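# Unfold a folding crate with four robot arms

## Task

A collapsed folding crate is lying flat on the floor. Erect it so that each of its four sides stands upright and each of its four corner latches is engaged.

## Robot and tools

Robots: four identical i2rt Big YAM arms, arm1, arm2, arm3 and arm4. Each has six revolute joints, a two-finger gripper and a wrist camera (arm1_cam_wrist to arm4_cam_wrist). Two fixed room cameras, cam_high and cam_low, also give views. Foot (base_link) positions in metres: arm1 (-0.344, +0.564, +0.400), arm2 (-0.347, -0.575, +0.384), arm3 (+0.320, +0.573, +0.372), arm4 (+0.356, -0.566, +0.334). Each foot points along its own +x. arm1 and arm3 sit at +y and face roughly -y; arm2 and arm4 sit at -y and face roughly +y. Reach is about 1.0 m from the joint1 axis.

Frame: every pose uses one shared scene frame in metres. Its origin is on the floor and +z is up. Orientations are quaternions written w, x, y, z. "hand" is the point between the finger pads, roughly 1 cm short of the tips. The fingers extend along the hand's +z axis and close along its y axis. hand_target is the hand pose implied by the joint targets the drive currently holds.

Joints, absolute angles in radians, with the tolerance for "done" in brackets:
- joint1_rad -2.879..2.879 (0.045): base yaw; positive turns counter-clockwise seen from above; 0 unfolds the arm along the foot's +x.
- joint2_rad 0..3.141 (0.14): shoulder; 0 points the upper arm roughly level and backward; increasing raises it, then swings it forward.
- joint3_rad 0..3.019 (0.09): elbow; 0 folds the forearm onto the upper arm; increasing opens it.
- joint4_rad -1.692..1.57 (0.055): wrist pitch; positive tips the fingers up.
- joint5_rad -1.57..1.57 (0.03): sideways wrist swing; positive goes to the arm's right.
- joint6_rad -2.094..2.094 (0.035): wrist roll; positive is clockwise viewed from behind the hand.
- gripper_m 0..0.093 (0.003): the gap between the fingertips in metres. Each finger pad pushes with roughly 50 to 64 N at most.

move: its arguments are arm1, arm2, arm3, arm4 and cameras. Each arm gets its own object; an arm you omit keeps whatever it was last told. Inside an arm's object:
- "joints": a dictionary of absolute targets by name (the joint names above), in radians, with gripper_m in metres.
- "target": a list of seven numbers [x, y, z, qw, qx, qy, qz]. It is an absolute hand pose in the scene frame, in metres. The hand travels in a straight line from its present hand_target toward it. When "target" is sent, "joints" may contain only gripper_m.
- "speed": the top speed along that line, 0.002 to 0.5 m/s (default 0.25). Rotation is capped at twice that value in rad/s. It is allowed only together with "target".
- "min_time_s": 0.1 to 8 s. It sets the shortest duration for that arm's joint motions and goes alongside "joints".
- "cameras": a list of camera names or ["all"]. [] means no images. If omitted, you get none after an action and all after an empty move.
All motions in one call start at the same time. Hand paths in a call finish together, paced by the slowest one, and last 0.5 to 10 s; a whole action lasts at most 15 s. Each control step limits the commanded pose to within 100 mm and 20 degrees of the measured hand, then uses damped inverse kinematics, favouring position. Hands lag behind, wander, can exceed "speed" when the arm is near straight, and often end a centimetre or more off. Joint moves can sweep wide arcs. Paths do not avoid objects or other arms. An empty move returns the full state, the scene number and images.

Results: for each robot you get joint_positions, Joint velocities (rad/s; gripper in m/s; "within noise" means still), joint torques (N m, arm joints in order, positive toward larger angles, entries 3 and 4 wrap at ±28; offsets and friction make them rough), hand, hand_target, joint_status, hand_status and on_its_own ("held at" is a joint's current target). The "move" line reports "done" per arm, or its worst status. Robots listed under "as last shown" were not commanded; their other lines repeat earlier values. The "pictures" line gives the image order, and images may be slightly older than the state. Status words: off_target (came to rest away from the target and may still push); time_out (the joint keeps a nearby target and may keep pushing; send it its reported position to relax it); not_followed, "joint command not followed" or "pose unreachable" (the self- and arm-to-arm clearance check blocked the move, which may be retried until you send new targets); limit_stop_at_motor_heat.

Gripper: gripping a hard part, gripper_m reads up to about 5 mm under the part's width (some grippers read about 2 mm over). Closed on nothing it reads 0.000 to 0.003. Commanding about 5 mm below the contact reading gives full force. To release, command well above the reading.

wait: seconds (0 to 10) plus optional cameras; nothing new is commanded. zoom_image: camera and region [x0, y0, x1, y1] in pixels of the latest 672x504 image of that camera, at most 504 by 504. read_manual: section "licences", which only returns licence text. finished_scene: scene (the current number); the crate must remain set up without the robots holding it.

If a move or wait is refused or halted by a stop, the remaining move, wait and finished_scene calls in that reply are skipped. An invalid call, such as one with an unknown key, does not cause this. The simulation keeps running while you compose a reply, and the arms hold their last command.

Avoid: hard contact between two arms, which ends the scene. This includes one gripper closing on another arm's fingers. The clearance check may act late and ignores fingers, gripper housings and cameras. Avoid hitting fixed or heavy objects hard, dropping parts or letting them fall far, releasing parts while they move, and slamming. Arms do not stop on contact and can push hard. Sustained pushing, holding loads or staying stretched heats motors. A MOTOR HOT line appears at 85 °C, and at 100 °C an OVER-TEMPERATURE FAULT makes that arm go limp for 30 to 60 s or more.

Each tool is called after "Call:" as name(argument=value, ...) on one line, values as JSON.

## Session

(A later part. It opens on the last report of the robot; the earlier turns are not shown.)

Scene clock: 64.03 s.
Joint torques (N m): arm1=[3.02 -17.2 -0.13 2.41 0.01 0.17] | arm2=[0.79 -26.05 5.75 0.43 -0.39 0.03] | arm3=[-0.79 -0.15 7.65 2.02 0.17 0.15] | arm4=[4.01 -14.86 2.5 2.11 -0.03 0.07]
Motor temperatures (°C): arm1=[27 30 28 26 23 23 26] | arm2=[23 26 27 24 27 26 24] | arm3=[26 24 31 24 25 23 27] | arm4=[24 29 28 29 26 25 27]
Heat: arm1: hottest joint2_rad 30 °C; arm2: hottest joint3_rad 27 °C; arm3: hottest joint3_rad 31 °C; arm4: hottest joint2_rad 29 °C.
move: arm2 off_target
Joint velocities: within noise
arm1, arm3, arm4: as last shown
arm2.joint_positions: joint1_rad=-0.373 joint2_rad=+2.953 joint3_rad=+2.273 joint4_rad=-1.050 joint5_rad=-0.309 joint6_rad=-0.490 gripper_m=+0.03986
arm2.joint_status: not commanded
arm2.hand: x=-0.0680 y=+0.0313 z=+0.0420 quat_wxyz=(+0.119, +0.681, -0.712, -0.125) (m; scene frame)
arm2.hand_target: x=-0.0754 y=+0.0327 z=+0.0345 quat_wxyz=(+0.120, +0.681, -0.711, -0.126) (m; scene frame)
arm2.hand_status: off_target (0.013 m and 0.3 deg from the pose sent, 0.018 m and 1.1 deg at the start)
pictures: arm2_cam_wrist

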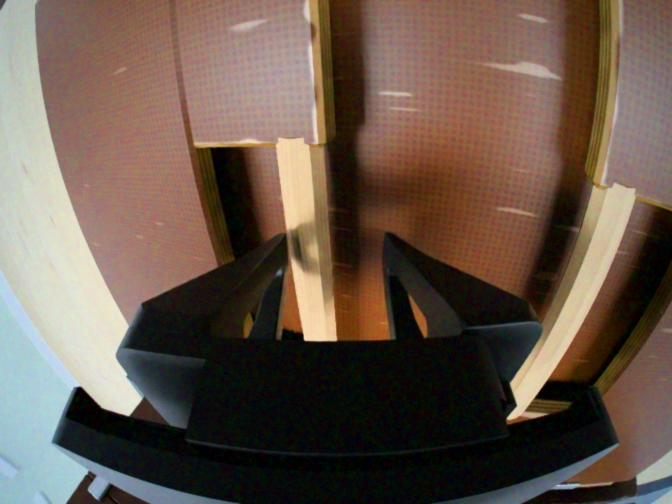

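Call:
move(arm2={"target": [-0.092, 0.034, 0.045, 0.1203, 0.6825, -0.7103, -0.1253], "speed": 0.05})

Call:
move(arm2={"target": [-0.082, 0.034, 0.034, 0.1203, 0.6825, -0.7103, -0.1253], "speed": 0.05}, cameras=["arm2_cam_wrist"])

Scene clock: 66.30 s.
Joint torques (N m): arm1=[2.61 -17.55 0.02 2.51 0.01 0.16] | arm2=[0.85 -29.22 5.09 0.38 -0.37 0.04] | arm3=[-0.5 -0.09 7.92 2.11 0.19 0.09] | arm4=[4.01 -14.92 2.5 2.09 -0.03 0.07]
Motor temperatures (°C): arm1=[27 30 28 26 23 23 26] | arm2=[23 26 27 24 27 26 24] | arm3=[26 24 31 24 25 23 27] | arm4=[24 29 28 29 26 25 27]
Heat: arm1: hottest joint2_rad 30 °C; arm2: hottest joint3_rad 27 °C; arm3: hottest joint3_rad 31 °C; arm4: hottest joint2_rad 29 °C.
move: arm2 off_target
Joint velocities: within noise
arm1, arm3, arm4: as last shown
arm2.joint_positions: joint1_rad=-0.355 joint2_rad=+2.949 joint3_rad=+2.203 joint4_rad=-1.016 joint5_rad=-0.312 joint6_rad=-0.470 gripper_m=+0.03986
arm2.joint_status: not commanded
arm2.hand: x=-0.0906 y=+0.0160 z=+0.0266 quat_wxyz=(+0.136, +0.678, -0.713, -0.119) (m; scene frame)
arm2.hand_target: x=-0.0898 y=+0.0328 z=+0.0451 quat_wxyz=(+0.120, +0.681, -0.711, -0.125) (m; scene frame)
arm2.hand_status: off_target (0.026 m and 2.0 deg from the pose sent, 0.024 m and 0.3 deg at the start)
pictures: none

Scene clock: 67.40 s.
Joint torques (N m): arm1=[2.96 -17.03 -0.03 2.52 0.02 0.12] | arm2=[-0.03 -25.82 7.87 -0.14 -0.3 -0.11] | arm3=[-0.73 -0.03 7.79 2.11 0.22 0.09] | arm4=[4.07 -14.92 2.5 2.1 -0.03 0.07]
Motor temperatures (°C): arm1=[27 30 28 26 23 23 26] | arm2=[23 27 27 24 27 26 24] | arm3=[26 24 31 24 25 23 27] | arm4=[24 29 28 29 26 25 27]
Heat: arm1: hottest joint2_rad 30 °C; arm2: hottest joint2_rad 27 °C; arm3: hottest joint3_rad 31 °C; arm4: hottest joint2_rad 29 °C.
move: arm2 off_target
Joint velocities: within noise
arm1, arm3: as last shown
arm2.joint_positions: joint1_rad=-0.353 joint2_rad=+2.949 joint3_rad=+2.225 joint4_rad=-1.021 joint5_rad=-0.312 joint6_rad=-0.470 gripper_m=+0.03986
arm2.joint_status: not commanded
arm2.hand: x=-0.0871 y=+0.0247 z=+0.0319 quat_wxyz=(+0.128, +0.680, -0.712, -0.122) (m; scene frame)
arm2.hand_target: x=-0.0830 y=+0.0340 z=+0.0341 quat_wxyz=(+0.121, +0.683, -0.710, -0.125) (m; scene frame)
arm2.hand_status: off_target (0.011 m and 1.0 deg from the pose sent, 0.021 m and 2.0 deg at the start)
arm4.joint_positions: joint1_rad=+0.887 joint2_rad=+2.506 joint3_rad=+0.952 joint4_rad=+1.497 joint5_rad=+1.168 joint6_rad=-1.506 gripper_m=+0.01681
arm4.joint_status: not commanded
arm4.hand: x=-0.0288 y=-0.1873 z=+0.2452 quat_wxyz=(-0.699, +0.714, -0.031, +0.021) (m; scene frame)
arm4.hand_target: x=-0.0376 y=-0.1998 z=+0.2358 quat_wxyz=(-0.699, +0.715, -0.015, +0.017) (m; scene frame)
arm4.hand_status: not commanded
pictures: arm2_cam_wrist

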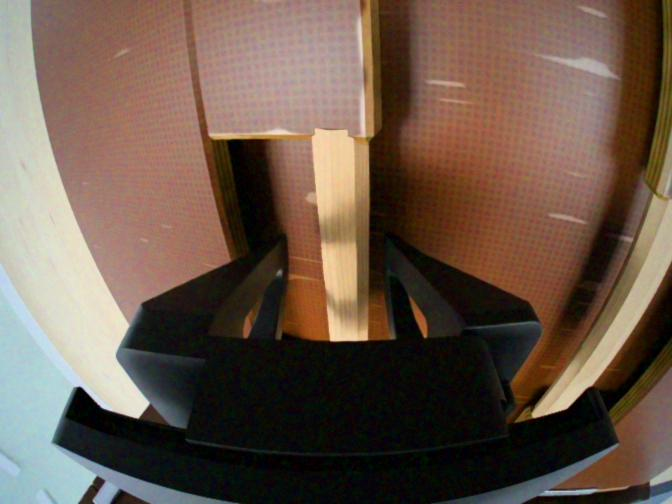

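Call:
move(arm2={"joints": {"gripper_m": 0.009}}, cameras=["arm2_cam_wrist"])

Scene clock: 68.80 s.
Joint torques (N m): arm1=[3.08 -17.2 0.03 2.43 -0.02 0.15] | arm2=[0.32 -25.93 7.86 -0.28 -0.41 0.15] | arm3=[-0.38 0.15 7.9 1.96 0.21 0.1] | arm4=[4.01 -14.92 2.51 2.1 -0.03 0.07]
Motor temperatures (°C): arm1=[27 30 28 26 23 23 26] | arm2=[23 27 27 24 27 26 24] | arm3=[26 24 31 24 25 23 27] | arm4=[24 29 28 29 26 25 27]
Heat: arm1: hottest joint2_rad 30 °C; arm2: hottest joint2_rad 27 °C; arm3: hottest joint3_rad 31 °C; arm4: hottest joint2_rad 29 °C.
move: arm2 off_target
Joint velocities: within noise
arm1.joint_positions: joint1_rad=+0.921 joint2_rad=+2.653 joint3_rad=+0.919 joint4_rad=+1.522 joint5_rad=+1.191 joint6_rad=-1.367 gripper_m=+0.01720
arm1.joint_status: not commanded
arm1.hand: x=-0.0052 y=+0.2115 z=+0.2422 quat_wxyz=(+0.031, -0.035, -0.731, +0.681) (m; scene frame)
arm1.hand_target: x=+0.0054 y=+0.2259 z=+0.2347 quat_wxyz=(+0.018, -0.018, -0.733, +0.680) (m; scene frame)
arm1.hand_status: not commanded
arm2.joint_positions: joint1_rad=-0.358 joint2_rad=+2.950 joint3_rad=+2.225 joint4_rad=-1.012 joint5_rad=-0.309 joint6_rad=-0.502 gripper_m=+0.01681
arm2.joint_status: gripper_m off_target (ended at +0.01684, target +0.00900)
arm2.hand: x=-0.0832 y=+0.0245 z=+0.0304 quat_wxyz=(+0.122, +0.690, -0.702, -0.124) (m; scene frame)
arm2.hand_target: x=-0.0814 y=+0.0356 z=+0.0337 quat_wxyz=(+0.116, +0.686, -0.707, -0.127) (m; scene frame)
arm2.hand_status: not commanded
arm3.joint_positions: joint1_rad=+0.868 joint2_rad=+0.636 joint3_rad=+1.401 joint4_rad=-1.459 joint5_rad=+0.267 joint6_rad=-0.464 gripper_m=+0.09396
arm3.joint_status: not commanded
arm3.hand: x=+0.4150 y=+0.3713 z=+0.8920 quat_wxyz=(-0.249, -0.258, -0.861, +0.361) (m; scene frame)
arm3.hand_target: x=+0.4139 y=+0.3728 z=+0.9011 quat_wxyz=(-0.257, -0.258, -0.856, +0.367) (m; scene frame)
arm3.hand_status: not commanded
arm4: as last shown
pictures: arm2_cam_wrist

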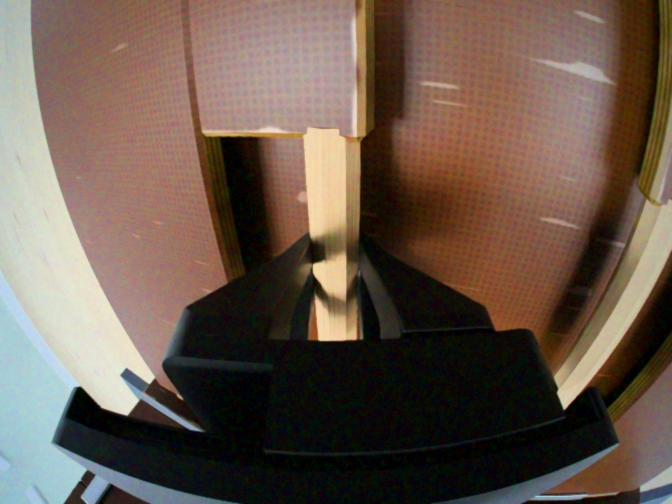

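Call:
move(arm1={"target": [0.007, 0.236, 0.236, -0.0136, 0.0147, 0.735, -0.678], "speed": 0.05}, arm4={"target": [-0.038, -0.205, 0.236, -0.697, 0.717, -0.0143, 0.0139], "speed": 0.05})

Call:
move(arm2={"target": [-0.109, 0.035, 0.155, -0.0604, 0.6903, -0.7185, 0.0628], "speed": 0.1})

Call:
move(arm2={"target": [-0.154, 0.036, 0.212, -0.1793, 0.6693, -0.6967, 0.1867], "speed": 0.1}, cameras=["arm2_cam_wrist","cam_high"])

Scene clock: 74.10 s.
Joint torques (N m): arm1=[3.78 -18.02 -0.96 1.92 -0.09 0.34] | arm2=[0.32 -25.93 7.87 -0.28 -0.4 0.15] | arm3=[-0.91 0.15 7.72 2.04 0.21 0.11] | arm4=[4.48 -15.38 1.54 1.8 -0.03 0.21]
Motor temperatures (°C): arm1=[27 30 28 26 23 23 26] | arm2=[23 27 27 24 27 26 25] | arm3=[26 24 31 24 25 23 27] | arm4=[24 29 27 29 26 25 27]
Heat: arm1: hottest joint2_rad 30 °C; arm2: hottest joint2_rad 27 °C; arm3: hottest joint3_rad 31 °C; arm4: hottest joint2_rad 29 °C.
move: arm1 off_target; arm4 off_target
Joint velocities: within noise
arm1.joint_positions: joint1_rad=+0.930 joint2_rad=+2.653 joint3_rad=+0.916 joint4_rad=+1.522 joint5_rad=+1.202 joint6_rad=-1.367 gripper_m=+0.01720
arm1.joint_status: not commanded
arm1.hand: x=-0.0049 y=+0.2153 z=+0.2423 quat_wxyz=(+0.033, -0.034, -0.731, +0.681) (m; scene frame)
arm1.hand_target: x=+0.0068 y=+0.2349 z=+0.2364 quat_wxyz=(+0.013, -0.015, -0.734, +0.679) (m; scene frame)
arm1.hand_status: off_target (0.025 m and 3.2 deg from the pose sent, 0.028 m and 3.1 deg at the start)
arm2, arm3: as last shown
arm4.joint_positions: joint1_rad=+0.889 joint2_rad=+2.506 joint3_rad=+0.952 joint4_rad=+1.497 joint5_rad=+1.174 joint6_rad=-1.506 gripper_m=+0.01682
arm4.joint_status: not commanded
arm4.hand: x=-0.0284 y=-0.1879 z=+0.2452 quat_wxyz=(-0.699, +0.714, -0.033, +0.023) (m; scene frame)
arm4.hand_target: x=-0.0364 y=-0.2041 z=+0.2364 quat_wxyz=(-0.697, +0.717, -0.016, +0.016) (m; scene frame)
arm4.hand_status: off_target (0.022 m and 2.4 deg from the pose sent, 0.022 m and 2.1 deg at the start)
pictures: none

Scene clock: 77.27 s.
Joint torques (N m): arm1=[3.55 -17.85 -1.09 2.13 -0.08 0.34] | arm2=[1.14 -28.63 4.52 0.12 0.55 0.48] | arm3=[-0.73 -0.03 7.9 2.13 0.19 0.09] | arm4=[4.48 -15.44 1.54 1.81 -0.03 0.21]
Motor temperatures (°C): arm1=[27 30 28 26 23 23 26] | arm2=[23 28 27 24 27 26 25] | arm3=[26 24 31 24 25 23 27] | arm4=[24 29 27 29 26 25 27]
Heat: arm1: hottest joint2_rad 30 °C; arm2: hottest joint2_rad 28 °C; arm3: hottest joint3_rad 31 °C; arm4: hottest joint2_rad 29 °C.
move: arm2 off_target
Joint velocities: within noise
arm1, arm3, arm4: as last shown
arm2.joint_positions: joint1_rad=-0.206 joint2_rad=+2.591 joint3_rad=+1.768 joint4_rad=-0.728 joint5_rad=+0.148 joint6_rad=-0.334 gripper_m=+0.01676
arm2.joint_status: not commanded
arm2.hand: x=-0.1057 y=+0.0234 z=+0.1288 quat_wxyz=(-0.041, +0.702, -0.709, +0.063) (m; scene frame)
arm2.hand_target: x=-0.1091 y=+0.0352 z=+0.1538 quat_wxyz=(-0.057, +0.690, -0.719, +0.060) (m; scene frame)
arm2.hand_status: off_target (0.029 m and 2.8 deg from the pose sent, 0.128 m and 30.0 deg at the start)
pictures: none

Scene clock: 79.63 s.
Joint torques (N m): arm1=[3.72 -18.02 -1.01 1.92 -0.11 0.29] | arm2=[0.97 -27.11 4.93 0.08 0.93 0.38] | arm3=[-0.5 -0.5 7.76 2.02 0.23 0.09] | arm4=[4.48 -15.38 1.54 1.81 -0.03 0.2]
Motor temperatures (°C): arm1=[27 30 28 26 23 23 26] | arm2=[23 28 27 24 27 26 25] | arm3=[26 24 31 24 25 23 27] | arm4=[24 29 27 29 26 25 28]
Heat: arm1: hottest joint2_rad 30 °C; arm2: hottest joint2_rad 28 °C; arm3: hottest joint3_rad 31 °C; arm4: hottest joint2_rad 29 °C.
move: arm2 off_target
Joint velocities: within noise
arm1, arm3, arm4: as last shown
arm2.joint_positions: joint1_rad=-0.046 joint2_rad=+2.469 joint3_rad=+1.633 joint4_rad=-0.697 joint5_rad=+0.504 joint6_rad=-0.182 gripper_m=+0.01673
arm2.joint_status: not commanded
arm2.hand: x=-0.1500 y=+0.0242 z=+0.1883 quat_wxyz=(-0.157, +0.681, -0.688, +0.195) (m; scene frame)
arm2.hand_target: x=-0.1538 y=+0.0348 z=+0.2110 quat_wxyz=(-0.175, +0.670, -0.696, +0.190) (m; scene frame)
arm2.hand_status: off_target (0.027 m and 3.2 deg from the pose sent, 0.097 m and 21.7 deg at the start)
pictures: arm2_cam_wrist, cam_high

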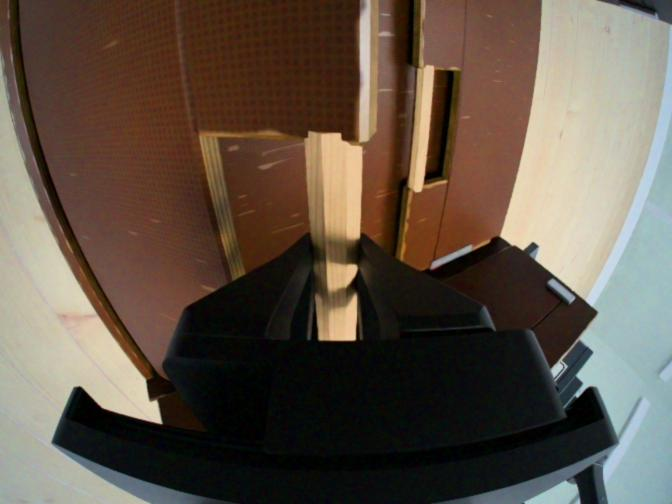

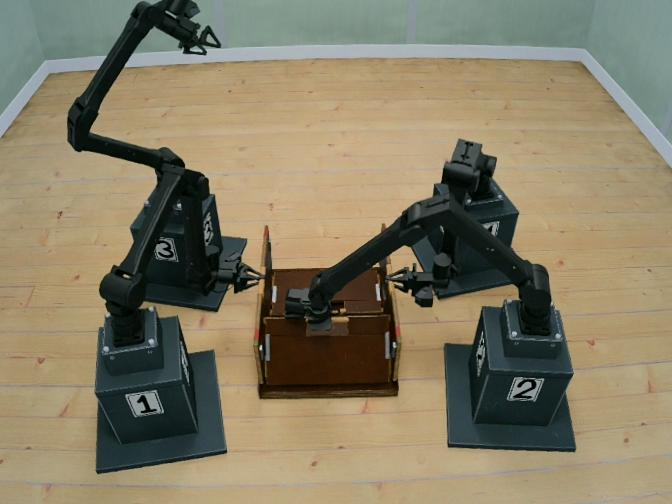

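Meanwhile bring arm3 to staging above. Continue arm2.

Call:
move(arm2={"target": [-0.222, 0.038, 0.238, -0.2928, 0.628, -0.6536, 0.3048], "speed": 0.1}, arm3={"target": [0.25, 0.25, 0.55, 0, 0.7211, 0.693, 0], "speed": 0.3, "joints": {"gripper_m": 0.04}})

Call:
move(arm2={"target": [-0.275, 0.040, 0.243, -0.3724, 0.5845, -0.6083, 0.3876], "speed": 0.07, "joints": {"gripper_m": 0.004}})

Call:
move(arm2={"target": [-0.305, 0.040, 0.243, -0.3975, 0.5677, -0.5909, 0.4137], "speed": 0.04}, cameras=["arm2_cam_wrist","cam_high","cam_low"])

Call:
zoom_image(camera="cam_high", region=[240, 220, 440, 420])

Scene clock: 84.37 s.
Joint torques (N m): arm1=[4.31 -17.61 -0.85 1.98 -0.05 0.29] | arm2=[0.85 -23.36 7.35 -0.27 0.84 0.4] | arm3=[-1.73 -7.18 7.02 0.79 0.03 0.14] | arm4=[4.48 -15.38 1.55 1.81 -0.04 0.21]
Motor temperatures (°C): arm1=[27 30 28 26 23 23 26] | arm2=[23 28 27 24 27 26 25] | arm3=[26 24 31 24 25 23 27] | arm4=[24 29 27 29 26 25 28]
Heat: arm1: hottest joint2_rad 30 °C; arm2: hottest joint2_rad 28 °C; arm3: hottest joint3_rad 31 °C; arm4: hottest joint2_rad 29 °C.
move: arm2 off_target; arm3 done
Joint velocities: within noise
arm1, arm4: as last shown
arm2.joint_positions: joint1_rad=+0.139 joint2_rad=+2.458 joint3_rad=+1.624 joint4_rad=-0.812 joint5_rad=+0.866 joint6_rad=+0.051 gripper_m=+0.01669
arm2.joint_status: not commanded
arm2.hand: x=-0.2154 y=+0.0261 z=+0.2322 quat_wxyz=(-0.281, +0.637, -0.646, +0.313) (m; scene frame)
arm2.hand_target: x=-0.2207 y=+0.0398 z=+0.2391 quat_wxyz=(-0.295, +0.627, -0.654, +0.304) (m; scene frame)
arm2.hand_status: off_target (0.015 m and 2.2 deg from the pose sent, 0.089 m and 21.3 deg at the start)
arm3.joint_positions: joint1_rad=+0.011 joint2_rad=+1.220 joint3_rad=+1.013 joint4_rad=-1.371 joint5_rad=+0.003 joint6_rad=-0.172 gripper_m=+0.04013
arm3.joint_status: all done
arm3.hand: x=+0.2523 y=+0.2529 z=+0.5544 quat_wxyz=(+0.002, -0.718, -0.696, -0.003) (m; scene frame)
arm3.hand_target: x=+0.2483 y=+0.2510 z=+0.5486 quat_wxyz=(+0.003, -0.726, -0.688, -0.006) (m; scene frame)
arm3.hand_status: done (0.006 m and 0.6 deg from the pose sent, 0.399 m and 77.0 deg at the start)
pictures: none

Scene clock: 87.07 s.
Joint torques (N m): arm1=[3.66 -17.73 -0.95 2.1 -0.1 0.3] | arm2=[1.55 -22.59 7.47 -0.39 1.07 0.36] | arm3=[-1.44 -6.65 7.04 0.8 0.01 0.14] | arm4=[4.48 -15.38 1.55 1.8 -0.03 0.2]
Motor temperatures (°C): arm1=[27 30 28 26 23 23 26] | arm2=[23 28 27 24 27 26 25] | arm3=[26 24 31 24 25 23 27] | arm4=[24 29 27 29 26 25 28]
Heat: arm1: hottest joint2_rad 30 °C; arm2: hottest joint2_rad 28 °C; arm3: hottest joint3_rad 31 °C; arm4: hottest joint2_rad 29 °C.
move: arm2 off_target
Joint velocities: within noise
arm1, arm3, arm4: as last shown
arm2.joint_positions: joint1_rad=+0.254 joint2_rad=+2.575 joint3_rad=+1.780 joint4_rad=-1.156 joint5_rad=+1.091 joint6_rad=+0.378 gripper_m=+0.01668
arm2.joint_status: gripper_m off_target (ended at +0.01668, target +0.00400)
arm2.hand: x=-0.2621 y=+0.0273 z=+0.2452 quat_wxyz=(-0.356, +0.589, -0.606, +0.399) (m; scene frame)
arm2.hand_target: x=-0.2736 y=+0.0393 z=+0.2432 quat_wxyz=(-0.372, +0.584, -0.608, +0.389) (m; scene frame)
arm2.hand_status: off_target (0.018 m and 2.4 deg from the pose sent, 0.062 m and 15.4 deg at the start)
arm3.hand_target: x=+0.2483 y=+0.2510 z=+0.5486 quat_wxyz=(+0.003, -0.725, -0.688, -0.006) (m; scene frame)
pictures: none

Scene clock: 88.93 s.
Joint torques (N m): arm1=[3.96 -18.14 -0.91 2.17 -0.07 0.33] | arm2=[1.73 -23.36 7.77 -0.39 0.36 0.31] | arm3=[-1.85 -7.06 7.01 0.73 0.01 0.17] | arm4=[4.48 -15.44 1.54 1.8 -0.03 0.2]
Motor temperatures (°C): arm1=[27 31 28 26 23 23 26] | arm2=[23 28 27 24 27 26 25] | arm3=[26 24 31 24 25 23 27] | arm4=[24 29 27 29 26 25 28]
Heat: arm1: hottest joint2_rad 31 °C; arm2: hottest joint2_rad 28 °C; arm3: hottest joint3_rad 31 °C; arm4: hottest joint2_rad 29 °C.
move: arm2 off_target
Joint velocities: within noise
arm1, arm3, arm4: as last shown
arm2.joint_positions: joint1_rad=+0.311 joint2_rad=+2.656 joint3_rad=+1.894 joint4_rad=-1.398 joint5_rad=+1.157 joint6_rad=+0.593 gripper_m=+0.01668
arm2.joint_status: not commanded
arm2.hand: x=-0.2909 y=+0.0285 z=+0.2483 quat_wxyz=(-0.387, +0.570, -0.585, +0.429) (m; scene frame)
arm2.hand_target: x=-0.3053 y=+0.0397 z=+0.2442 quat_wxyz=(-0.398, +0.568, -0.590, +0.414) (m; scene frame)
arm2.hand_status: off_target (0.019 m and 2.2 deg from the pose sent, 0.045 m and 5.9 deg at the start)
pictures: arm2_cam_wrist, cam_high, cam_low

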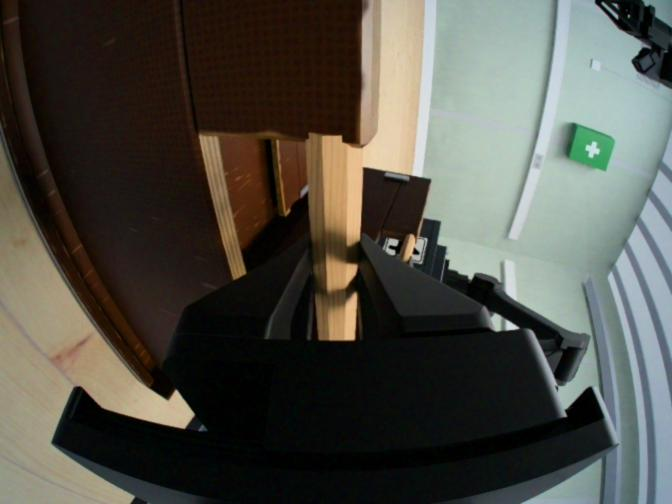

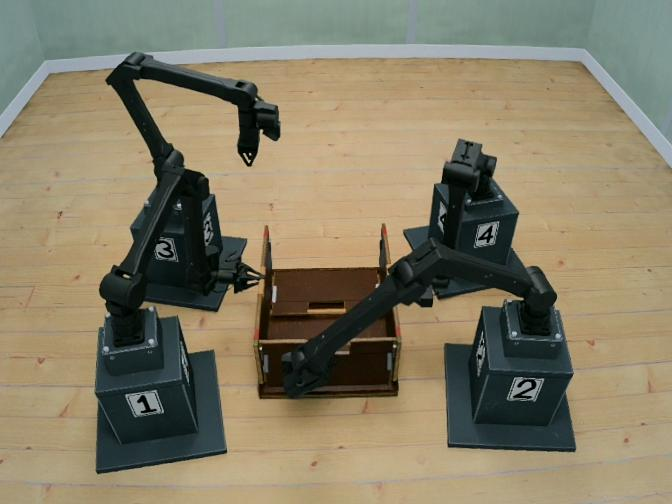

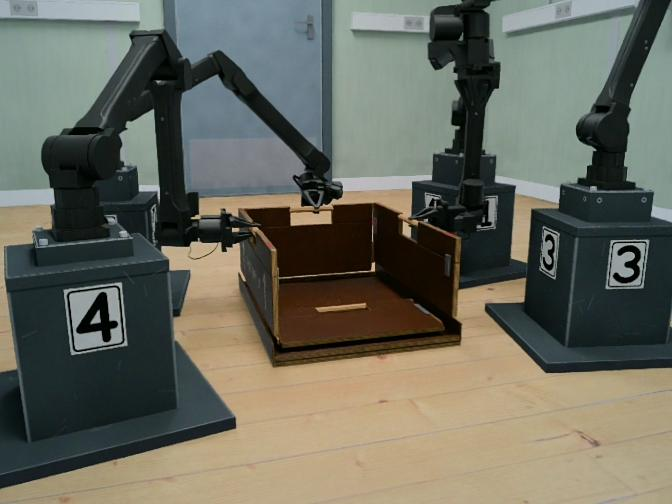

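Scaled by 2.520 from the camera's 672x504 image, which has a finer 960x720 frame.

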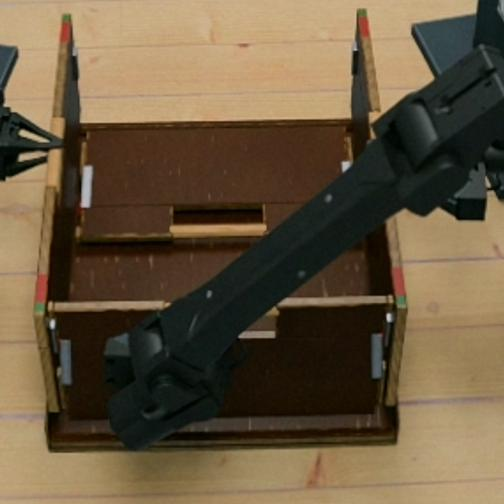

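Call:
move(arm2={"target": [-0.335, 0.041, 0.243, -0.3975, 0.5677, -0.5909, 0.4137], "speed": 0.04}, cameras=["cam_high"])

Call:
zoom_image(camera="cam_high", region=[250, 300, 420, 420])

Scene clock: 91.30 s.
Joint torques (N m): arm1=[4.48 -17.9 -0.92 2.07 -0.16 0.34] | arm2=[5.07 -23.3 7.98 -0.4 -0.22 0.37] | arm3=[-1.14 -6.24 7.09 0.88 0.09 0.15] | arm4=[4.42 -15.38 1.55 1.81 -0.04 0.21]
Motor temperatures (°C): arm1=[27 31 28 26 23 23 26] | arm2=[23 28 27 24 27 26 25] | arm3=[26 24 32 23 25 23 27] | arm4=[24 29 27 29 26 25 28]
Heat: arm1: hottest joint2_rad 31 °C; arm2: hottest joint2_rad 28 °C; arm3: hottest joint3_rad 32 °C; arm4: hottest joint2_rad 29 °C.
move: arm2 off_target
Joint velocities: within noise
arm1, arm3, arm4: as last shown
arm2.joint_positions: joint1_rad=+0.317 joint2_rad=+2.688 joint3_rad=+1.947 joint4_rad=-1.495 joint5_rad=+1.151 joint6_rad=+0.665 gripper_m=+0.01668
arm2.joint_status: not commanded
arm2.hand: x=-0.2950 y=+0.0286 z=+0.2480 quat_wxyz=(-0.384, +0.562, -0.587, +0.438) (m; scene frame)
arm2.hand_target: x=-0.3337 y=+0.0402 z=+0.2440 quat_wxyz=(-0.401, +0.567, -0.590, +0.411) (m; scene frame)
arm2.hand_status: off_target (0.042 m and 3.3 deg from the pose sent, 0.046 m and 2.2 deg at the start)
pictures: cam_high

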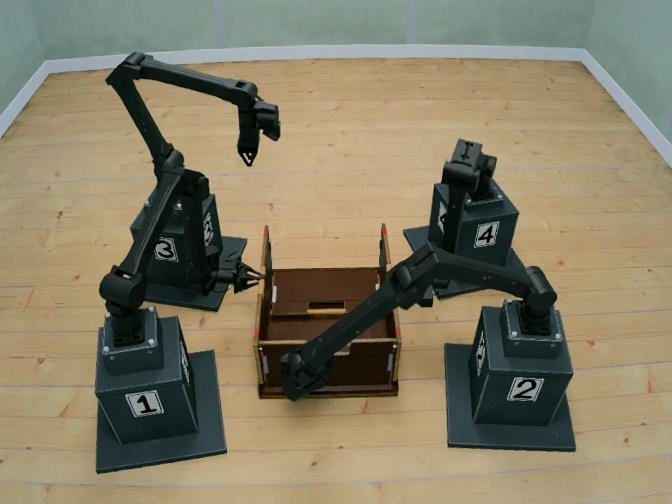

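Scaled by 2.965 from the camera's 672x504 image, which has a finer 960x720 frame.

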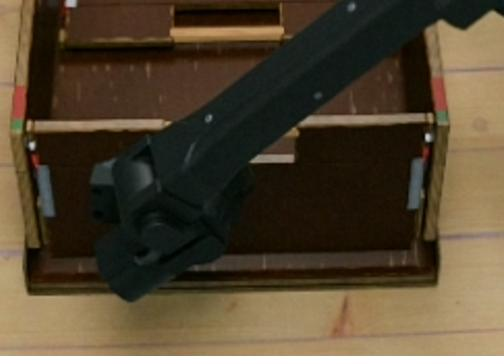

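Call:
move(arm2={"joints": {"gripper_m": 0.05}})

Call:
move(arm2={"target": [-0.40, 0.03, 0.40, -0.3724, 0.5845, -0.6083, 0.3876], "speed": 0.15}, arm3={"target": [0.03, 0.0, 0.26, 0, 0.7211, 0.693, 0], "speed": 0.25})

Call:
move(arm3={"target": [0.008, -0.008, 0.10, 0.1253, 0.7103, 0.6825, 0.1203], "speed": 0.15}, cameras=["arm3_cam_wrist","cam_high"])

Call:
zoom_image(camera="cam_high", region=[250, 300, 420, 420])

Scene clock: 95.67 s.
Joint torques (N m): arm1=[3.9 -17.79 -1.07 2.13 -0.06 0.3] | arm2=[-0.44 -24 7.09 -0.47 0.4 0.19] | arm3=[-1.49 -6.83 6.91 0.98 0.04 0.12] | arm4=[4.48 -15.38 1.54 1.81 -0.04 0.2]
Motor temperatures (°C): arm1=[27 31 28 26 23 23 26] | arm2=[23 29 27 24 27 26 25] | arm3=[26 24 32 23 25 23 27] | arm4=[24 29 27 29 26 25 28]
Heat: arm1: hottest joint2_rad 31 °C; arm2: hottest joint2_rad 29 °C; arm3: hottest joint3_rad 32 °C; arm4: hottest joint2_rad 29 °C.
move: arm2 done
Joint velocities: within noise
arm1, arm3, arm4: as last shown
arm2.joint_positions: joint1_rad=+0.388 joint2_rad=+2.693 joint3_rad=+1.960 joint4_rad=-1.495 joint5_rad=+1.130 joint6_rad=+0.682 gripper_m=+0.04989
arm2.joint_status: all done
arm2.hand: x=-0.3395 y=+0.0315 z=+0.2451 quat_wxyz=(-0.396, +0.577, -0.580, +0.418) (m; scene frame)
arm2.hand_target: x=-0.3358 y=+0.0393 z=+0.2430 quat_wxyz=(-0.399, +0.568, -0.591, +0.411) (m; scene frame)
arm2.hand_status: not commanded
pictures: none

Scene clock: 98.40 s.
Joint torques (N m): arm1=[3.9 -17.55 -0.99 1.94 -0.07 0.31] | arm2=[0.67 -27.75 5.85 -0.99 0.36 -0.05] | arm3=[-1.55 -17.61 8.91 -0.02 -0.06 0] | arm4=[4.48 -15.38 1.55 1.81 -0.04 0.2]
Motor temperatures (°C): arm1=[27 31 28 26 23 23 26] | arm2=[23 29 27 24 27 26 25] | arm3=[26 24 32 23 25 23 27] | arm4=[24 29 27 29 26 25 28]
Heat: arm1: hottest joint2_rad 31 °C; arm2: hottest joint2_rad 29 °C; arm3: hottest joint3_rad 32 °C; arm4: hottest joint2_rad 29 °C.
move: arm2 off_target; arm3 off_target
Joint velocities: within noise
arm1.joint_positions: joint1_rad=+0.930 joint2_rad=+2.653 joint3_rad=+0.916 joint4_rad=+1.522 joint5_rad=+1.202 joint6_rad=-1.367 gripper_m=+0.01720
arm1.joint_status: not commanded
arm1.hand: x=-0.0049 y=+0.2153 z=+0.2423 quat_wxyz=(+0.033, -0.034, -0.731, +0.681) (m; scene frame)
arm1.hand_target: x=+0.0068 y=+0.2349 z=+0.2364 quat_wxyz=(+0.013, -0.015, -0.734, +0.679) (m; scene frame)
arm1.hand_status: not commanded
arm2.joint_positions: joint1_rad=+0.468 joint2_rad=+2.455 joint3_rad=+1.924 joint4_rad=-1.690 joint5_rad=+1.010 joint6_rad=+0.722 gripper_m=+0.04989
arm2.joint_status: not commanded
arm2.hand: x=-0.3977 y=+0.0276 z=+0.3765 quat_wxyz=(-0.372, +0.590, -0.603, +0.387) (m; scene frame)
arm2.hand_target: x=-0.4041 y=+0.0307 z=+0.3985 quat_wxyz=(-0.375, +0.592, -0.606, +0.377) (m; scene frame)
arm2.hand_status: off_target (0.024 m and 0.8 deg from the pose sent, 0.166 m and 5.6 deg at the start; a joint's target at an end of its range on 35 of 82 steps)
arm3.joint_positions: joint1_rad=-0.245 joint2_rad=+2.291 joint3_rad=+1.650 joint4_rad=-0.929 joint5_rad=+0.003 joint6_rad=-0.415 gripper_m=+0.04013
arm3.joint_status: not commanded
arm3.hand: x=+0.0401 y=+0.0107 z=+0.2646 quat_wxyz=(+0.000, -0.723, -0.691, +0.000) (m; scene frame)
arm3.hand_target: x=+0.0307 y=+0.0037 z=+0.2582 quat_wxyz=(-0.001, -0.723, -0.690, +0.000) (m; scene frame)
arm3.hand_status: off_target (0.015 m and 0.4 deg from the pose sent, 0.447 m and 0.6 deg at the start)
arm4.joint_positions: joint1_rad=+0.889 joint2_rad=+2.506 joint3_rad=+0.952 joint4_rad=+1.497 joint5_rad=+1.174 joint6_rad=-1.506 gripper_m=+0.01682
arm4.joint_status: not commanded
arm4.hand: x=-0.0284 y=-0.1879 z=+0.2452 quat_wxyz=(-0.699, +0.714, -0.033, +0.023) (m; scene frame)
arm4.hand_target: x=-0.0364 y=-0.2041 z=+0.2364 quat_wxyz=(-0.697, +0.717, -0.016, +0.016) (m; scene frame)
arm4.hand_status: not commanded
pictures: none

Scene clock: 100.57 s.
Joint torques (N m): arm1=[4.01 -17.9 -0.95 2.17 -0.12 0.31] | arm2=[0.62 -27.75 5.85 -1.01 0.36 -0.05] | arm3=[-1.67 -19.6 8.34 -0.61 -0.23 -0.08] | arm4=[4.48 -15.38 1.54 1.81 -0.03 0.2]
Motor temperatures (°C): arm1=[27 31 28 26 23 23 26] | arm2=[23 30 27 24 27 26 25] | arm3=[26 25 32 23 25 23 27] | arm4=[24 29 27 29 26 25 28]
Heat: arm1: hottest joint2_rad 31 °C; arm2: hottest joint2_rad 30 °C; arm3: hottest joint3_rad 32 °C; arm4: hottest joint2_rad 29 °C.
move: arm3 off_target
Joint velocities: within noise
arm1, arm2, arm4: as last shown
arm3.joint_positions: joint1_rad=-0.343 joint2_rad=+2.743 joint3_rad=+2.069 joint4_rad=-1.067 joint5_rad=-0.294 joint6_rad=-0.550 gripper_m=+0.04013
arm3.joint_status: not commanded
arm3.hand: x=+0.0164 y=-0.0078 z=+0.1097 quat_wxyz=(-0.124, -0.709, -0.685, -0.117) (m; scene frame)
arm3.hand_target: x=+0.0087 y=-0.0080 z=+0.0997 quat_wxyz=(-0.127, -0.709, -0.683, -0.118) (m; scene frame)
arm3.hand_status: off_target (0.013 m and 0.5 deg from the pose sent, 0.169 m and 20.0 deg at the start)
pictures: arm3_cam_wrist, cam_high

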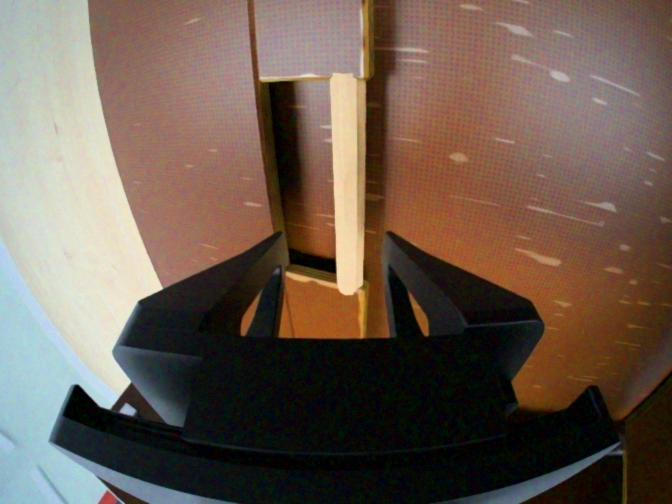

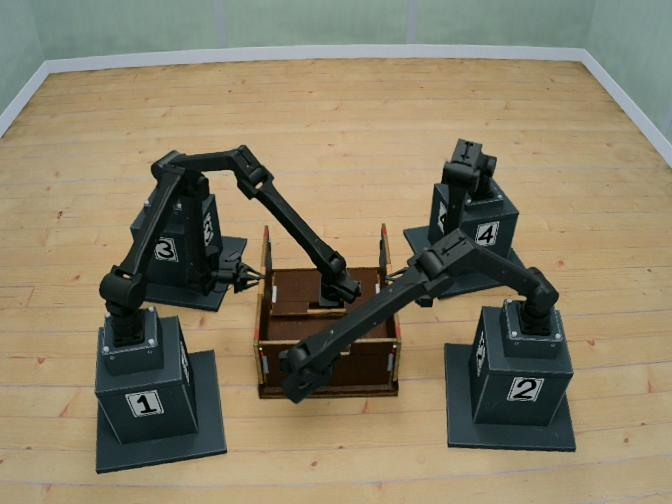

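Scaled by 2.965 from the camera's 672x504 image, which has a finer 960x720 frame.

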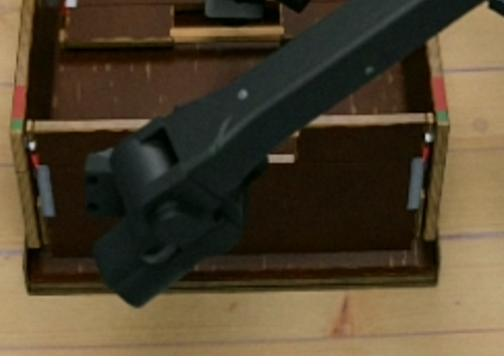

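Call:
move(arm3={"target": [0.036, -0.018, 0.044, 0.1253, 0.7103, 0.6825, 0.1203], "speed": 0.08}, cameras=["arm3_cam_wrist"])

Scene clock: 103.67 s.
Joint torques (N m): arm1=[3.49 -18.49 -1.11 2.09 -0.08 0.32] | arm2=[0.62 -27.81 5.85 -0.98 0.37 -0.05] | arm3=[0.5 -19.55 8.2 0.29 -0.19 0.11] | arm4=[4.48 -15.44 1.55 1.81 -0.04 0.21]
Motor temperatures (°C): arm1=[27 31 28 26 23 23 26] | arm2=[23 30 27 24 27 26 25] | arm3=[26 25 32 23 25 23 27] | arm4=[24 29 27 29 26 25 28]
Heat: arm1: hottest joint2_rad 31 °C; arm2: hottest joint2_rad 30 °C; arm3: hottest joint3_rad 32 °C; arm4: hottest joint2_rad 29 °C.
move: arm3 off_target
Joint velocities: within noise
arm1, arm2, arm4: as last shown
arm3.joint_positions: joint1_rad=-0.316 joint2_rad=+2.846 joint3_rad=+2.125 joint4_rad=-1.027 joint5_rad=-0.301 joint6_rad=-0.524 gripper_m=+0.04013
arm3.joint_status: not commanded
arm3.hand: x=+0.0367 y=-0.0113 z=+0.0579 quat_wxyz=(-0.123, -0.708, -0.684, -0.124) (m; scene frame)
arm3.hand_target: x=+0.0404 y=-0.0183 z=+0.0444 quat_wxyz=(-0.125, -0.708, -0.685, -0.121) (m; scene frame)
arm3.hand_status: off_target (0.015 m and 0.6 deg from the pose sent, 0.069 m and 0.5 deg at the start)
pictures: arm3_cam_wrist

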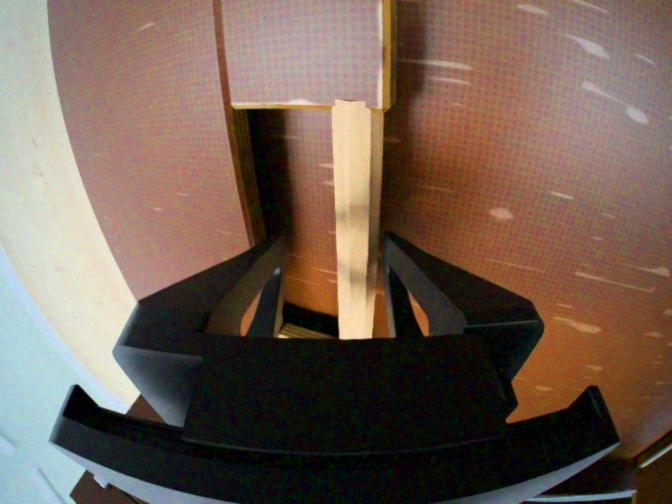

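Call:
move(arm3={"target": [0.026, -0.016, 0.044, 0.1253, 0.7103, 0.6825, 0.1203], "speed": 0.05})

Call:
move(arm3={"target": [0.031, -0.018, 0.028, 0.1253, 0.7103, 0.6825, 0.1203], "speed": 0.05}, cameras=["arm3_cam_wrist"])

Scene clock: 105.90 s.
Joint torques (N m): arm1=[3.84 -17.9 -0.99 2.07 -0.09 0.34] | arm2=[0.67 -27.81 5.86 -1.01 0.36 -0.05] | arm3=[-1.55 -18.73 8.39 -0.53 -0.15 -0.02] | arm4=[4.48 -15.44 1.54 1.81 -0.03 0.21]
Motor temperatures (°C): arm1=[27 31 28 26 23 23 26] | arm2=[23 31 27 24 27 26 25] | arm3=[26 25 32 23 25 23 27] | arm4=[24 29 27 29 26 25 28]
Heat: arm1: hottest joint2_rad 31 °C; arm2: hottest joint2_rad 31 °C; arm3: hottest joint3_rad 32 °C; arm4: hottest joint2_rad 29 °C.
move: arm3 off_target
Joint velocities: within noise
arm1, arm2, arm4: as last shown
arm3.joint_positions: joint1_rad=-0.322 joint2_rad=+2.854 joint3_rad=+2.150 joint4_rad=-1.027 joint5_rad=-0.301 joint6_rad=-0.524 gripper_m=+0.04013
arm3.joint_status: not commanded
arm3.hand: x=+0.0287 y=-0.0169 z=+0.0592 quat_wxyz=(-0.125, -0.710, -0.683, -0.115) (m; scene frame)
arm3.hand_target: x=+0.0228 y=-0.0137 z=+0.0447 quat_wxyz=(-0.126, -0.712, -0.680, -0.119) (m; scene frame)
arm3.hand_status: off_target (0.015 m and 0.6 deg from the pose sent, 0.018 m and 0.6 deg at the start)
pictures: none

Scene clock: 107.23 s.
Joint torques (N m): arm1=[4.19 -17.79 -0.98 2.09 -0.1 0.33] | arm2=[0.62 -27.81 5.86 -1.01 0.36 -0.04] | arm3=[-0.44 -19.31 8.16 -0.14 -0.2 0.09] | arm4=[4.48 -15.38 1.55 1.81 -0.04 0.2]
Motor temperatures (°C): arm1=[27 31 27 26 23 23 26] | arm2=[23 31 27 24 27 26 25] | arm3=[26 25 32 23 25 23 27] | arm4=[24 29 26 29 26 25 28]
Heat: arm1: hottest joint2_rad 31 °C; arm2: hottest joint2_rad 31 °C; arm3: hottest joint3_rad 32 °C; arm4: hottest joint2_rad 29 °C.
move: arm3 off_target
Joint velocities: within noise
arm1, arm2, arm4: as last shown
arm3.joint_positions: joint1_rad=-0.322 joint2_rad=+2.894 joint3_rad=+2.182 joint4_rad=-1.027 joint5_rad=-0.301 joint6_rad=-0.524 gripper_m=+0.04013
arm3.joint_status: not commanded
arm3.hand: x=+0.0300 y=-0.0149 z=+0.0419 quat_wxyz=(-0.124, -0.710, -0.683, -0.119) (m; scene frame)
arm3.hand_target: x=+0.0310 y=-0.0178 z=+0.0290 quat_wxyz=(-0.126, -0.710, -0.682, -0.119) (m; scene frame)
arm3.hand_status: off_target (0.014 m and 0.2 deg from the pose sent, 0.031 m and 0.6 deg at the start)
pictures: arm3_cam_wrist

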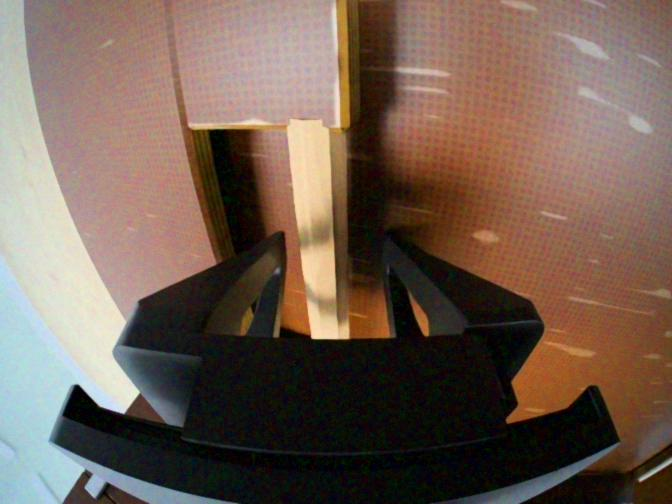

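Call:
move(arm3={"joints": {"gripper_m": 0.008}}, cameras=["arm3_cam_wrist"])

Scene clock: 108.63 s.
Joint torques (N m): arm1=[4.37 -17.96 -0.96 2.07 -0.08 0.33] | arm2=[0.67 -27.75 5.86 -0.99 0.36 -0.05] | arm3=[-0.26 -19.43 8.02 -0.02 -0.05 0.22] | arm4=[4.48 -15.38 1.55 1.81 -0.04 0.21]
Motor temperatures (°C): arm1=[27 31 27 26 23 23 26] | arm2=[23 31 27 24 27 26 25] | arm3=[26 25 32 23 25 23 27] | arm4=[24 29 26 29 26 25 28]
Heat: arm1: hottest joint2_rad 31 °C; arm2: hottest joint2_rad 31 °C; arm3: hottest joint3_rad 32 °C; arm4: hottest joint2_rad 29 °C.
move: arm3 off_target
Joint velocities: within noise
arm1, arm2, arm4: as last shown
arm3.joint_positions: joint1_rad=-0.320 joint2_rad=+2.894 joint3_rad=+2.182 joint4_rad=-1.037 joint5_rad=-0.310 joint6_rad=-0.550 gripper_m=+0.01617
arm3.joint_status: gripper_m off_target (ended at +0.01620, target +0.00800)
arm3.hand: x=+0.0332 y=-0.0143 z=+0.0428 quat_wxyz=(-0.129, -0.701, -0.691, -0.123) (m; scene frame)
arm3.hand_target: x=+0.0338 y=-0.0166 z=+0.0293 quat_wxyz=(-0.127, -0.707, -0.685, -0.124) (m; scene frame)
arm3.hand_status: not commanded
pictures: arm3_cam_wrist

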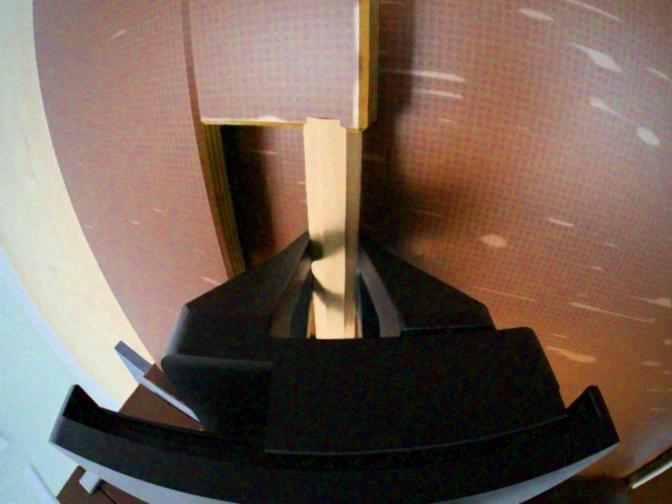

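Call:
move(arm3={"target": [0.063, -0.0175, 0.158, -0.0628, 0.7185, 0.6903, -0.0604], "speed": 0.1})

Call:
move(arm3={"target": [0.109, -0.0175, 0.212, -0.1867, 0.6967, 0.6693, -0.1793], "speed": 0.1}, arm2={"target": [-0.41, -0.11, 0.33, -0.38, 0.5964, -0.5964, 0.38], "speed": 0.2, "joints": {"gripper_m": 0.0}})

Call:
move(arm3={"target": [0.185, -0.0185, 0.247, -0.3048, 0.6536, 0.628, -0.2928], "speed": 0.1})

Call:
move(arm3={"target": [0.247, -0.019, 0.248, -0.3876, 0.6083, 0.5845, -0.3724], "speed": 0.07, "joints": {"gripper_m": 0.004}})

Call:
move(arm3={"target": [0.28, -0.019, 0.25, -0.4182, 0.5842, 0.5645, -0.4018], "speed": 0.04})

Call:
move(arm3={"target": [0.308, -0.02, 0.25, -0.4182, 0.5842, 0.5645, -0.4018], "speed": 0.04}, cameras=["arm3_cam_wrist","cam_high","cam_low"])

Call:
zoom_image(camera="cam_low", region=[220, 180, 480, 380])

Call:
zoom_image(camera="cam_high", region=[250, 210, 420, 410])

Scene clock: 116.00 s.
Joint torques (N m): arm1=[3.96 -18.55 -0.88 2.06 -0.09 0.32] | arm2=[0.62 -27.75 5.85 -0.98 0.37 -0.04] | arm3=[-0.03 -22.53 3.95 0.57 0.98 0.36] | arm4=[4.48 -15.38 1.55 1.8 -0.03 0.21]
Motor temperatures (°C): arm1=[27 31 27 26 23 23 26] | arm2=[23 32 27 24 27 26 25] | arm3=[26 26 31 23 26 23 27] | arm4=[24 29 26 29 26 25 28]
Heat: arm1: hottest joint2_rad 31 °C; arm2: hottest joint2_rad 32 °C; arm3: hottest joint3_rad 31 °C; arm4: hottest joint2_rad 29 °C.
move: arm3 off_target
Joint velocities: within noise
arm1, arm2, arm4: as last shown
arm3.joint_positions: joint1_rad=-0.166 joint2_rad=+2.521 joint3_rad=+1.707 joint4_rad=-0.708 joint5_rad=+0.144 joint6_rad=-0.361 gripper_m=+0.01610
arm3.joint_status: not commanded
arm3.hand: x=+0.0581 y=-0.0142 z=+0.1424 quat_wxyz=(+0.055, -0.713, -0.697, +0.050) (m; scene frame)
arm3.hand_target: x=+0.0612 y=-0.0195 z=+0.1569 quat_wxyz=(+0.061, -0.718, -0.690, +0.063) (m; scene frame)
arm3.hand_status: off_target (0.017 m and 1.7 deg from the pose sent, 0.119 m and 30.6 deg at the start)
pictures: none

Scene clock: 118.60 s.
Joint torques (N m): arm1=[4.07 -17.73 -1.01 2.04 -0.11 0.32] | arm2=[0.62 -23.53 3.78 -0.38 0.32 0.18] | arm3=[0.67 -20.84 4.14 0.5 1.21 0.17] | arm4=[4.48 -15.44 1.55 1.81 -0.04 0.21]
Motor temperatures (°C): arm1=[27 31 27 26 23 23 26] | arm2=[23 32 27 24 27 26 25] | arm3=[26 27 31 23 26 23 27] | arm4=[24 29 26 29 26 25 28]
Heat: arm1: hottest joint2_rad 31 °C; arm2: hottest joint2_rad 32 °C; arm3: hottest joint3_rad 31 °C; arm4: hottest joint2_rad 29 °C.
move: arm2 off_target; arm3 off_target
Joint velocities: within noise
arm1, arm4: as last shown
arm2.joint_positions: joint1_rad=+0.570 joint2_rad=+2.328 joint3_rad=+1.403 joint4_rad=-1.438 joint5_rad=+0.962 joint6_rad=+0.834 gripper_m=+0.00069
arm2.joint_status: all done
arm2.hand: x=-0.4007 y=-0.1177 z=+0.3167 quat_wxyz=(-0.371, +0.601, -0.583, +0.403) (m; scene frame)
arm2.hand_target: x=-0.4080 y=-0.1106 z=+0.3317 quat_wxyz=(-0.380, +0.596, -0.596, +0.381) (m; scene frame)
arm2.hand_status: off_target (0.018 m and 3.2 deg from the pose sent, 0.146 m and 1.6 deg at the start)
arm3.joint_positions: joint1_rad=-0.003 joint2_rad=+2.392 joint3_rad=+1.562 joint4_rad=-0.662 joint5_rad=+0.497 joint6_rad=-0.200 gripper_m=+0.01606
arm3.joint_status: not commanded
arm3.hand: x=+0.1048 y=-0.0147 z=+0.2016 quat_wxyz=(+0.184, -0.698, -0.672, +0.165) (m; scene frame)
arm3.hand_target: x=+0.1092 y=-0.0169 z=+0.2121 quat_wxyz=(+0.190, -0.695, -0.670, +0.176) (m; scene frame)
arm3.hand_status: off_target (0.012 m and 1.7 deg from the pose sent, 0.086 m and 21.5 deg at the start)
pictures: none

Scene clock: 121.07 s.
Joint torques (N m): arm1=[3.78 -17.73 -0.99 2.1 -0.09 0.33] | arm2=[0.62 -23.59 3.78 -0.39 0.32 0.17] | arm3=[0.62 -18.43 6.08 -0.39 1.12 0.19] | arm4=[4.48 -15.44 1.54 1.8 -0.04 0.2]
Motor temperatures (°C): arm1=[27 31 27 26 23 23 26] | arm2=[23 31 26 24 27 26 25] | arm3=[26 27 31 23 26 23 27] | arm4=[24 29 26 29 26 25 28]
Heat: arm1: hottest joint2_rad 31 °C; arm2: hottest joint2_rad 31 °C; arm3: hottest joint3_rad 31 °C; arm4: hottest joint2_rad 29 °C.
move: arm3 done
Joint velocities: within noise
arm1.joint_positions: joint1_rad=+0.930 joint2_rad=+2.653 joint3_rad=+0.916 joint4_rad=+1.522 joint5_rad=+1.202 joint6_rad=-1.367 gripper_m=+0.01720
arm1.joint_status: not commanded
arm1.hand: x=-0.0049 y=+0.2153 z=+0.2423 quat_wxyz=(+0.033, -0.034, -0.731, +0.681) (m; scene frame)
arm1.hand_target: x=+0.0068 y=+0.2349 z=+0.2364 quat_wxyz=(+0.013, -0.015, -0.734, +0.679) (m; scene frame)
arm1.hand_status: not commanded
arm2: as last shown
arm3.joint_positions: joint1_rad=+0.198 joint2_rad=+2.374 joint3_rad=+1.533 joint4_rad=-0.765 joint5_rad=+0.865 joint6_rad=+0.050 gripper_m=+0.01601
arm3.joint_status: not commanded
arm3.hand: x=+0.1775 y=-0.0138 z=+0.2445 quat_wxyz=(+0.302, -0.659, -0.626, +0.289) (m; scene frame)
arm3.hand_target: x=+0.1838 y=-0.0196 z=+0.2466 quat_wxyz=(+0.305, -0.653, -0.627, +0.295) (m; scene frame)
arm3.hand_status: done (0.009 m and 0.8 deg from the pose sent, 0.092 m and 21.4 deg at the start)
arm4.joint_positions: joint1_rad=+0.889 joint2_rad=+2.506 joint3_rad=+0.952 joint4_rad=+1.497 joint5_rad=+1.174 joint6_rad=-1.506 gripper_m=+0.01682
arm4.joint_status: not commanded
arm4.hand: x=-0.0284 y=-0.1879 z=+0.2452 quat_wxyz=(-0.699, +0.714, -0.033, +0.023) (m; scene frame)
arm4.hand_target: x=-0.0364 y=-0.2041 z=+0.2364 quat_wxyz=(-0.697, +0.717, -0.016, +0.016) (m; scene frame)
arm4.hand_status: not commanded
pictures: none

Scene clock: 123.80 s.
Joint torques (N m): arm1=[3.43 -17.55 -1.2 2.19 -0.12 0.29] | arm2=[0.62 -23.59 3.78 -0.39 0.32 0.17] | arm3=[1.2 -17.14 6.9 -1.25 0.83 0.24] | arm4=[4.48 -15.38 1.55 1.8 -0.04 0.21]
Motor temperatures (°C): arm1=[27 31 27 26 23 23 26] | arm2=[23 31 26 24 27 26 25] | arm3=[26 27 31 23 26 23 28] | arm4=[24 29 26 29 26 25 28]
Heat: arm1: hottest joint2_rad 31 °C; arm2: hottest joint2_rad 31 °C; arm3: hottest joint3_rad 31 °C; arm4: hottest joint2_rad 29 °C.
move: arm3 off_target
Joint velocities: within noise
arm1, arm2, arm4: as last shown
arm3.joint_positions: joint1_rad=+0.335 joint2_rad=+2.487 joint3_rad=+1.668 joint4_rad=-1.101 joint5_rad=+1.100 joint6_rad=+0.403 gripper_m=+0.01602
arm3.joint_status: gripper_m off_target (ended at +0.01601, target +0.00400)
arm3.hand: x=+0.2342 y=-0.0131 z=+0.2557 quat_wxyz=(+0.385, -0.618, -0.577, +0.370) (m; scene frame)
arm3.hand_target: x=+0.2447 y=-0.0186 z=+0.2481 quat_wxyz=(+0.388, -0.609, -0.583, +0.372) (m; scene frame)
arm3.hand_status: off_target (0.016 m and 1.4 deg from the pose sent, 0.070 m and 15.6 deg at the start)
pictures: none

Scene clock: 125.93 s.
Joint torques (N m): arm1=[3.66 -17.9 -1.1 2.02 -0.07 0.3] | arm2=[0.56 -23.53 3.78 -0.39 0.32 0.16] | arm3=[2.61 -18.14 6.82 -1.98 0.74 0.22] | arm4=[4.48 -15.44 1.55 1.8 -0.03 0.2]
Motor temperatures (°C): arm1=[27 31 27 26 23 23 26] | arm2=[23 31 26 24 27 26 25] | arm3=[26 27 31 23 26 23 28] | arm4=[24 29 26 29 26 25 28]
Heat: arm1: hottest joint2_rad 31 °C; arm2: hottest joint2_rad 31 °C; arm3: hottest joint3_rad 31 °C; arm4: hottest joint2_rad 29 °C.
move: arm3 off_target
Joint velocities: within noise
arm1, arm2, arm4: as last shown
arm1.hand_target: x=+0.0069 y=+0.2349 z=+0.2364 quat_wxyz=(+0.013, -0.015, -0.734, +0.679) (m; scene frame)
arm3.joint_positions: joint1_rad=+0.377 joint2_rad=+2.576 joint3_rad=+1.786 joint4_rad=-1.363 joint5_rad=+1.164 joint6_rad=+0.639 gripper_m=+0.01602
arm3.joint_status: not commanded
arm3.hand: x=+0.2541 y=-0.0133 z=+0.2569 quat_wxyz=(+0.419, -0.602, -0.551, +0.397) (m; scene frame)
arm3.hand_target: x=+0.2789 y=-0.0185 z=+0.2510 quat_wxyz=(+0.418, -0.586, -0.565, +0.403) (m; scene frame)
arm3.hand_status: off_target (0.027 m and 2.6 deg from the pose sent, 0.047 m and 6.6 deg at the start)
pictures: none

Scene clock: 127.37 s.
Joint torques (N m): arm1=[3.72 -18.02 -0.96 1.99 -0.1 0.38] | arm2=[0.56 -23.59 3.77 -0.39 0.32 0.17] | arm3=[6.42 -18.32 6.9 -2.3 0.09 0.34] | arm4=[4.48 -15.38 1.54 1.81 -0.04 0.2]
Motor temperatures (°C): arm1=[27 31 27 26 23 23 26] | arm2=[23 31 26 24 27 26 25] | arm3=[26 27 31 23 26 23 28] | arm4=[24 29 26 29 26 25 28]
Heat: arm1: hottest joint2_rad 31 °C; arm2: hottest joint2_rad 31 °C; arm3: hottest joint3_rad 31 °C; arm4: hottest joint2_rad 29 °C.
move: arm3 off_target
Joint velocities: within noise
arm1, arm2, arm4: as last shown
arm3.joint_positions: joint1_rad=+0.377 joint2_rad=+2.607 joint3_rad=+1.837 joint4_rad=-1.460 joint5_rad=+1.155 joint6_rad=+0.711 gripper_m=+0.01602
arm3.joint_status: not commanded
arm3.hand: x=+0.2547 y=-0.0130 z=+0.2565 quat_wxyz=(+0.431, -0.606, -0.542, +0.392) (m; scene frame)
arm3.hand_target: x=+0.3054 y=-0.0175 z=+0.2505 quat_wxyz=(+0.419, -0.585, -0.566, +0.403) (m; scene frame)
arm3.hand_status: off_target (0.054 m and 4.0 deg from the pose sent, 0.055 m and 2.6 deg at the start)
pictures: arm3_cam_wrist, cam_high, cam_low

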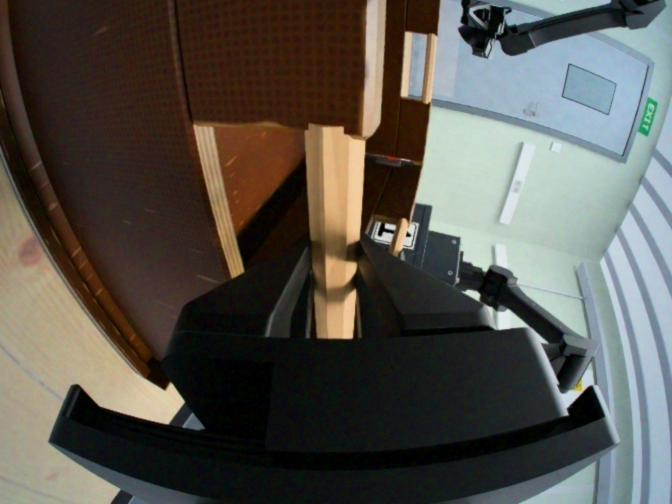

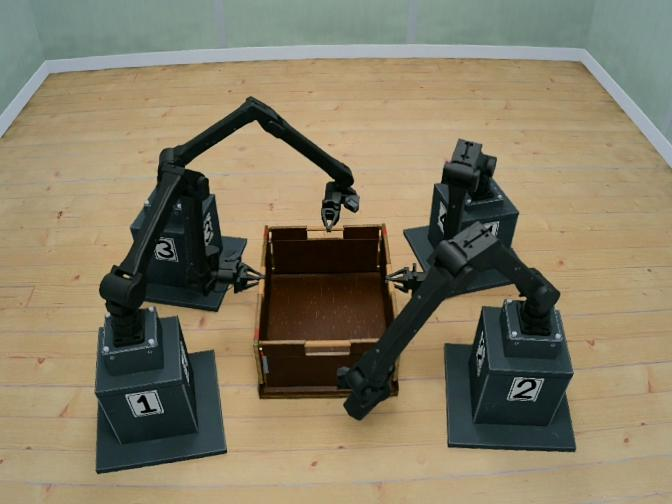

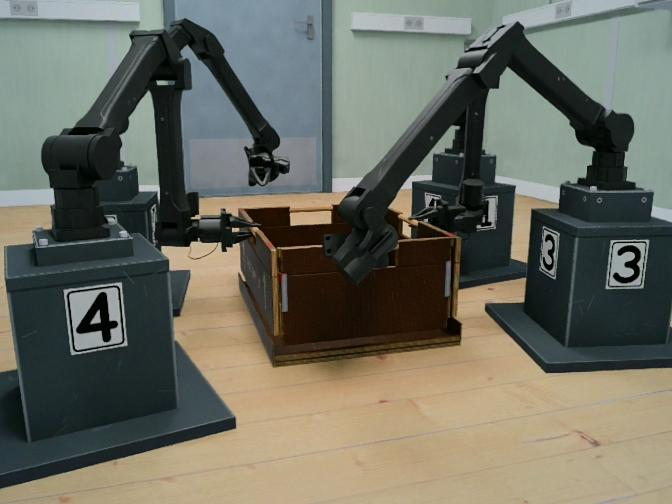

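Scaled by 1.938 from the camera's 672x504 image, which has a finer 960x720 frame.

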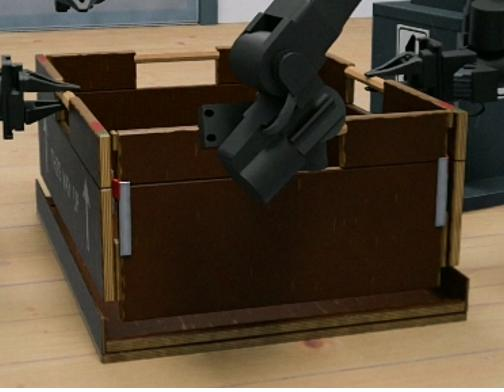

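Scaled by 2.520 from the camera's 672x504 image, which has a finer 960x720 frame.

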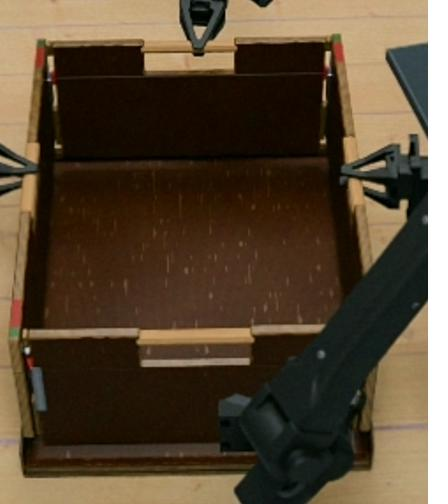

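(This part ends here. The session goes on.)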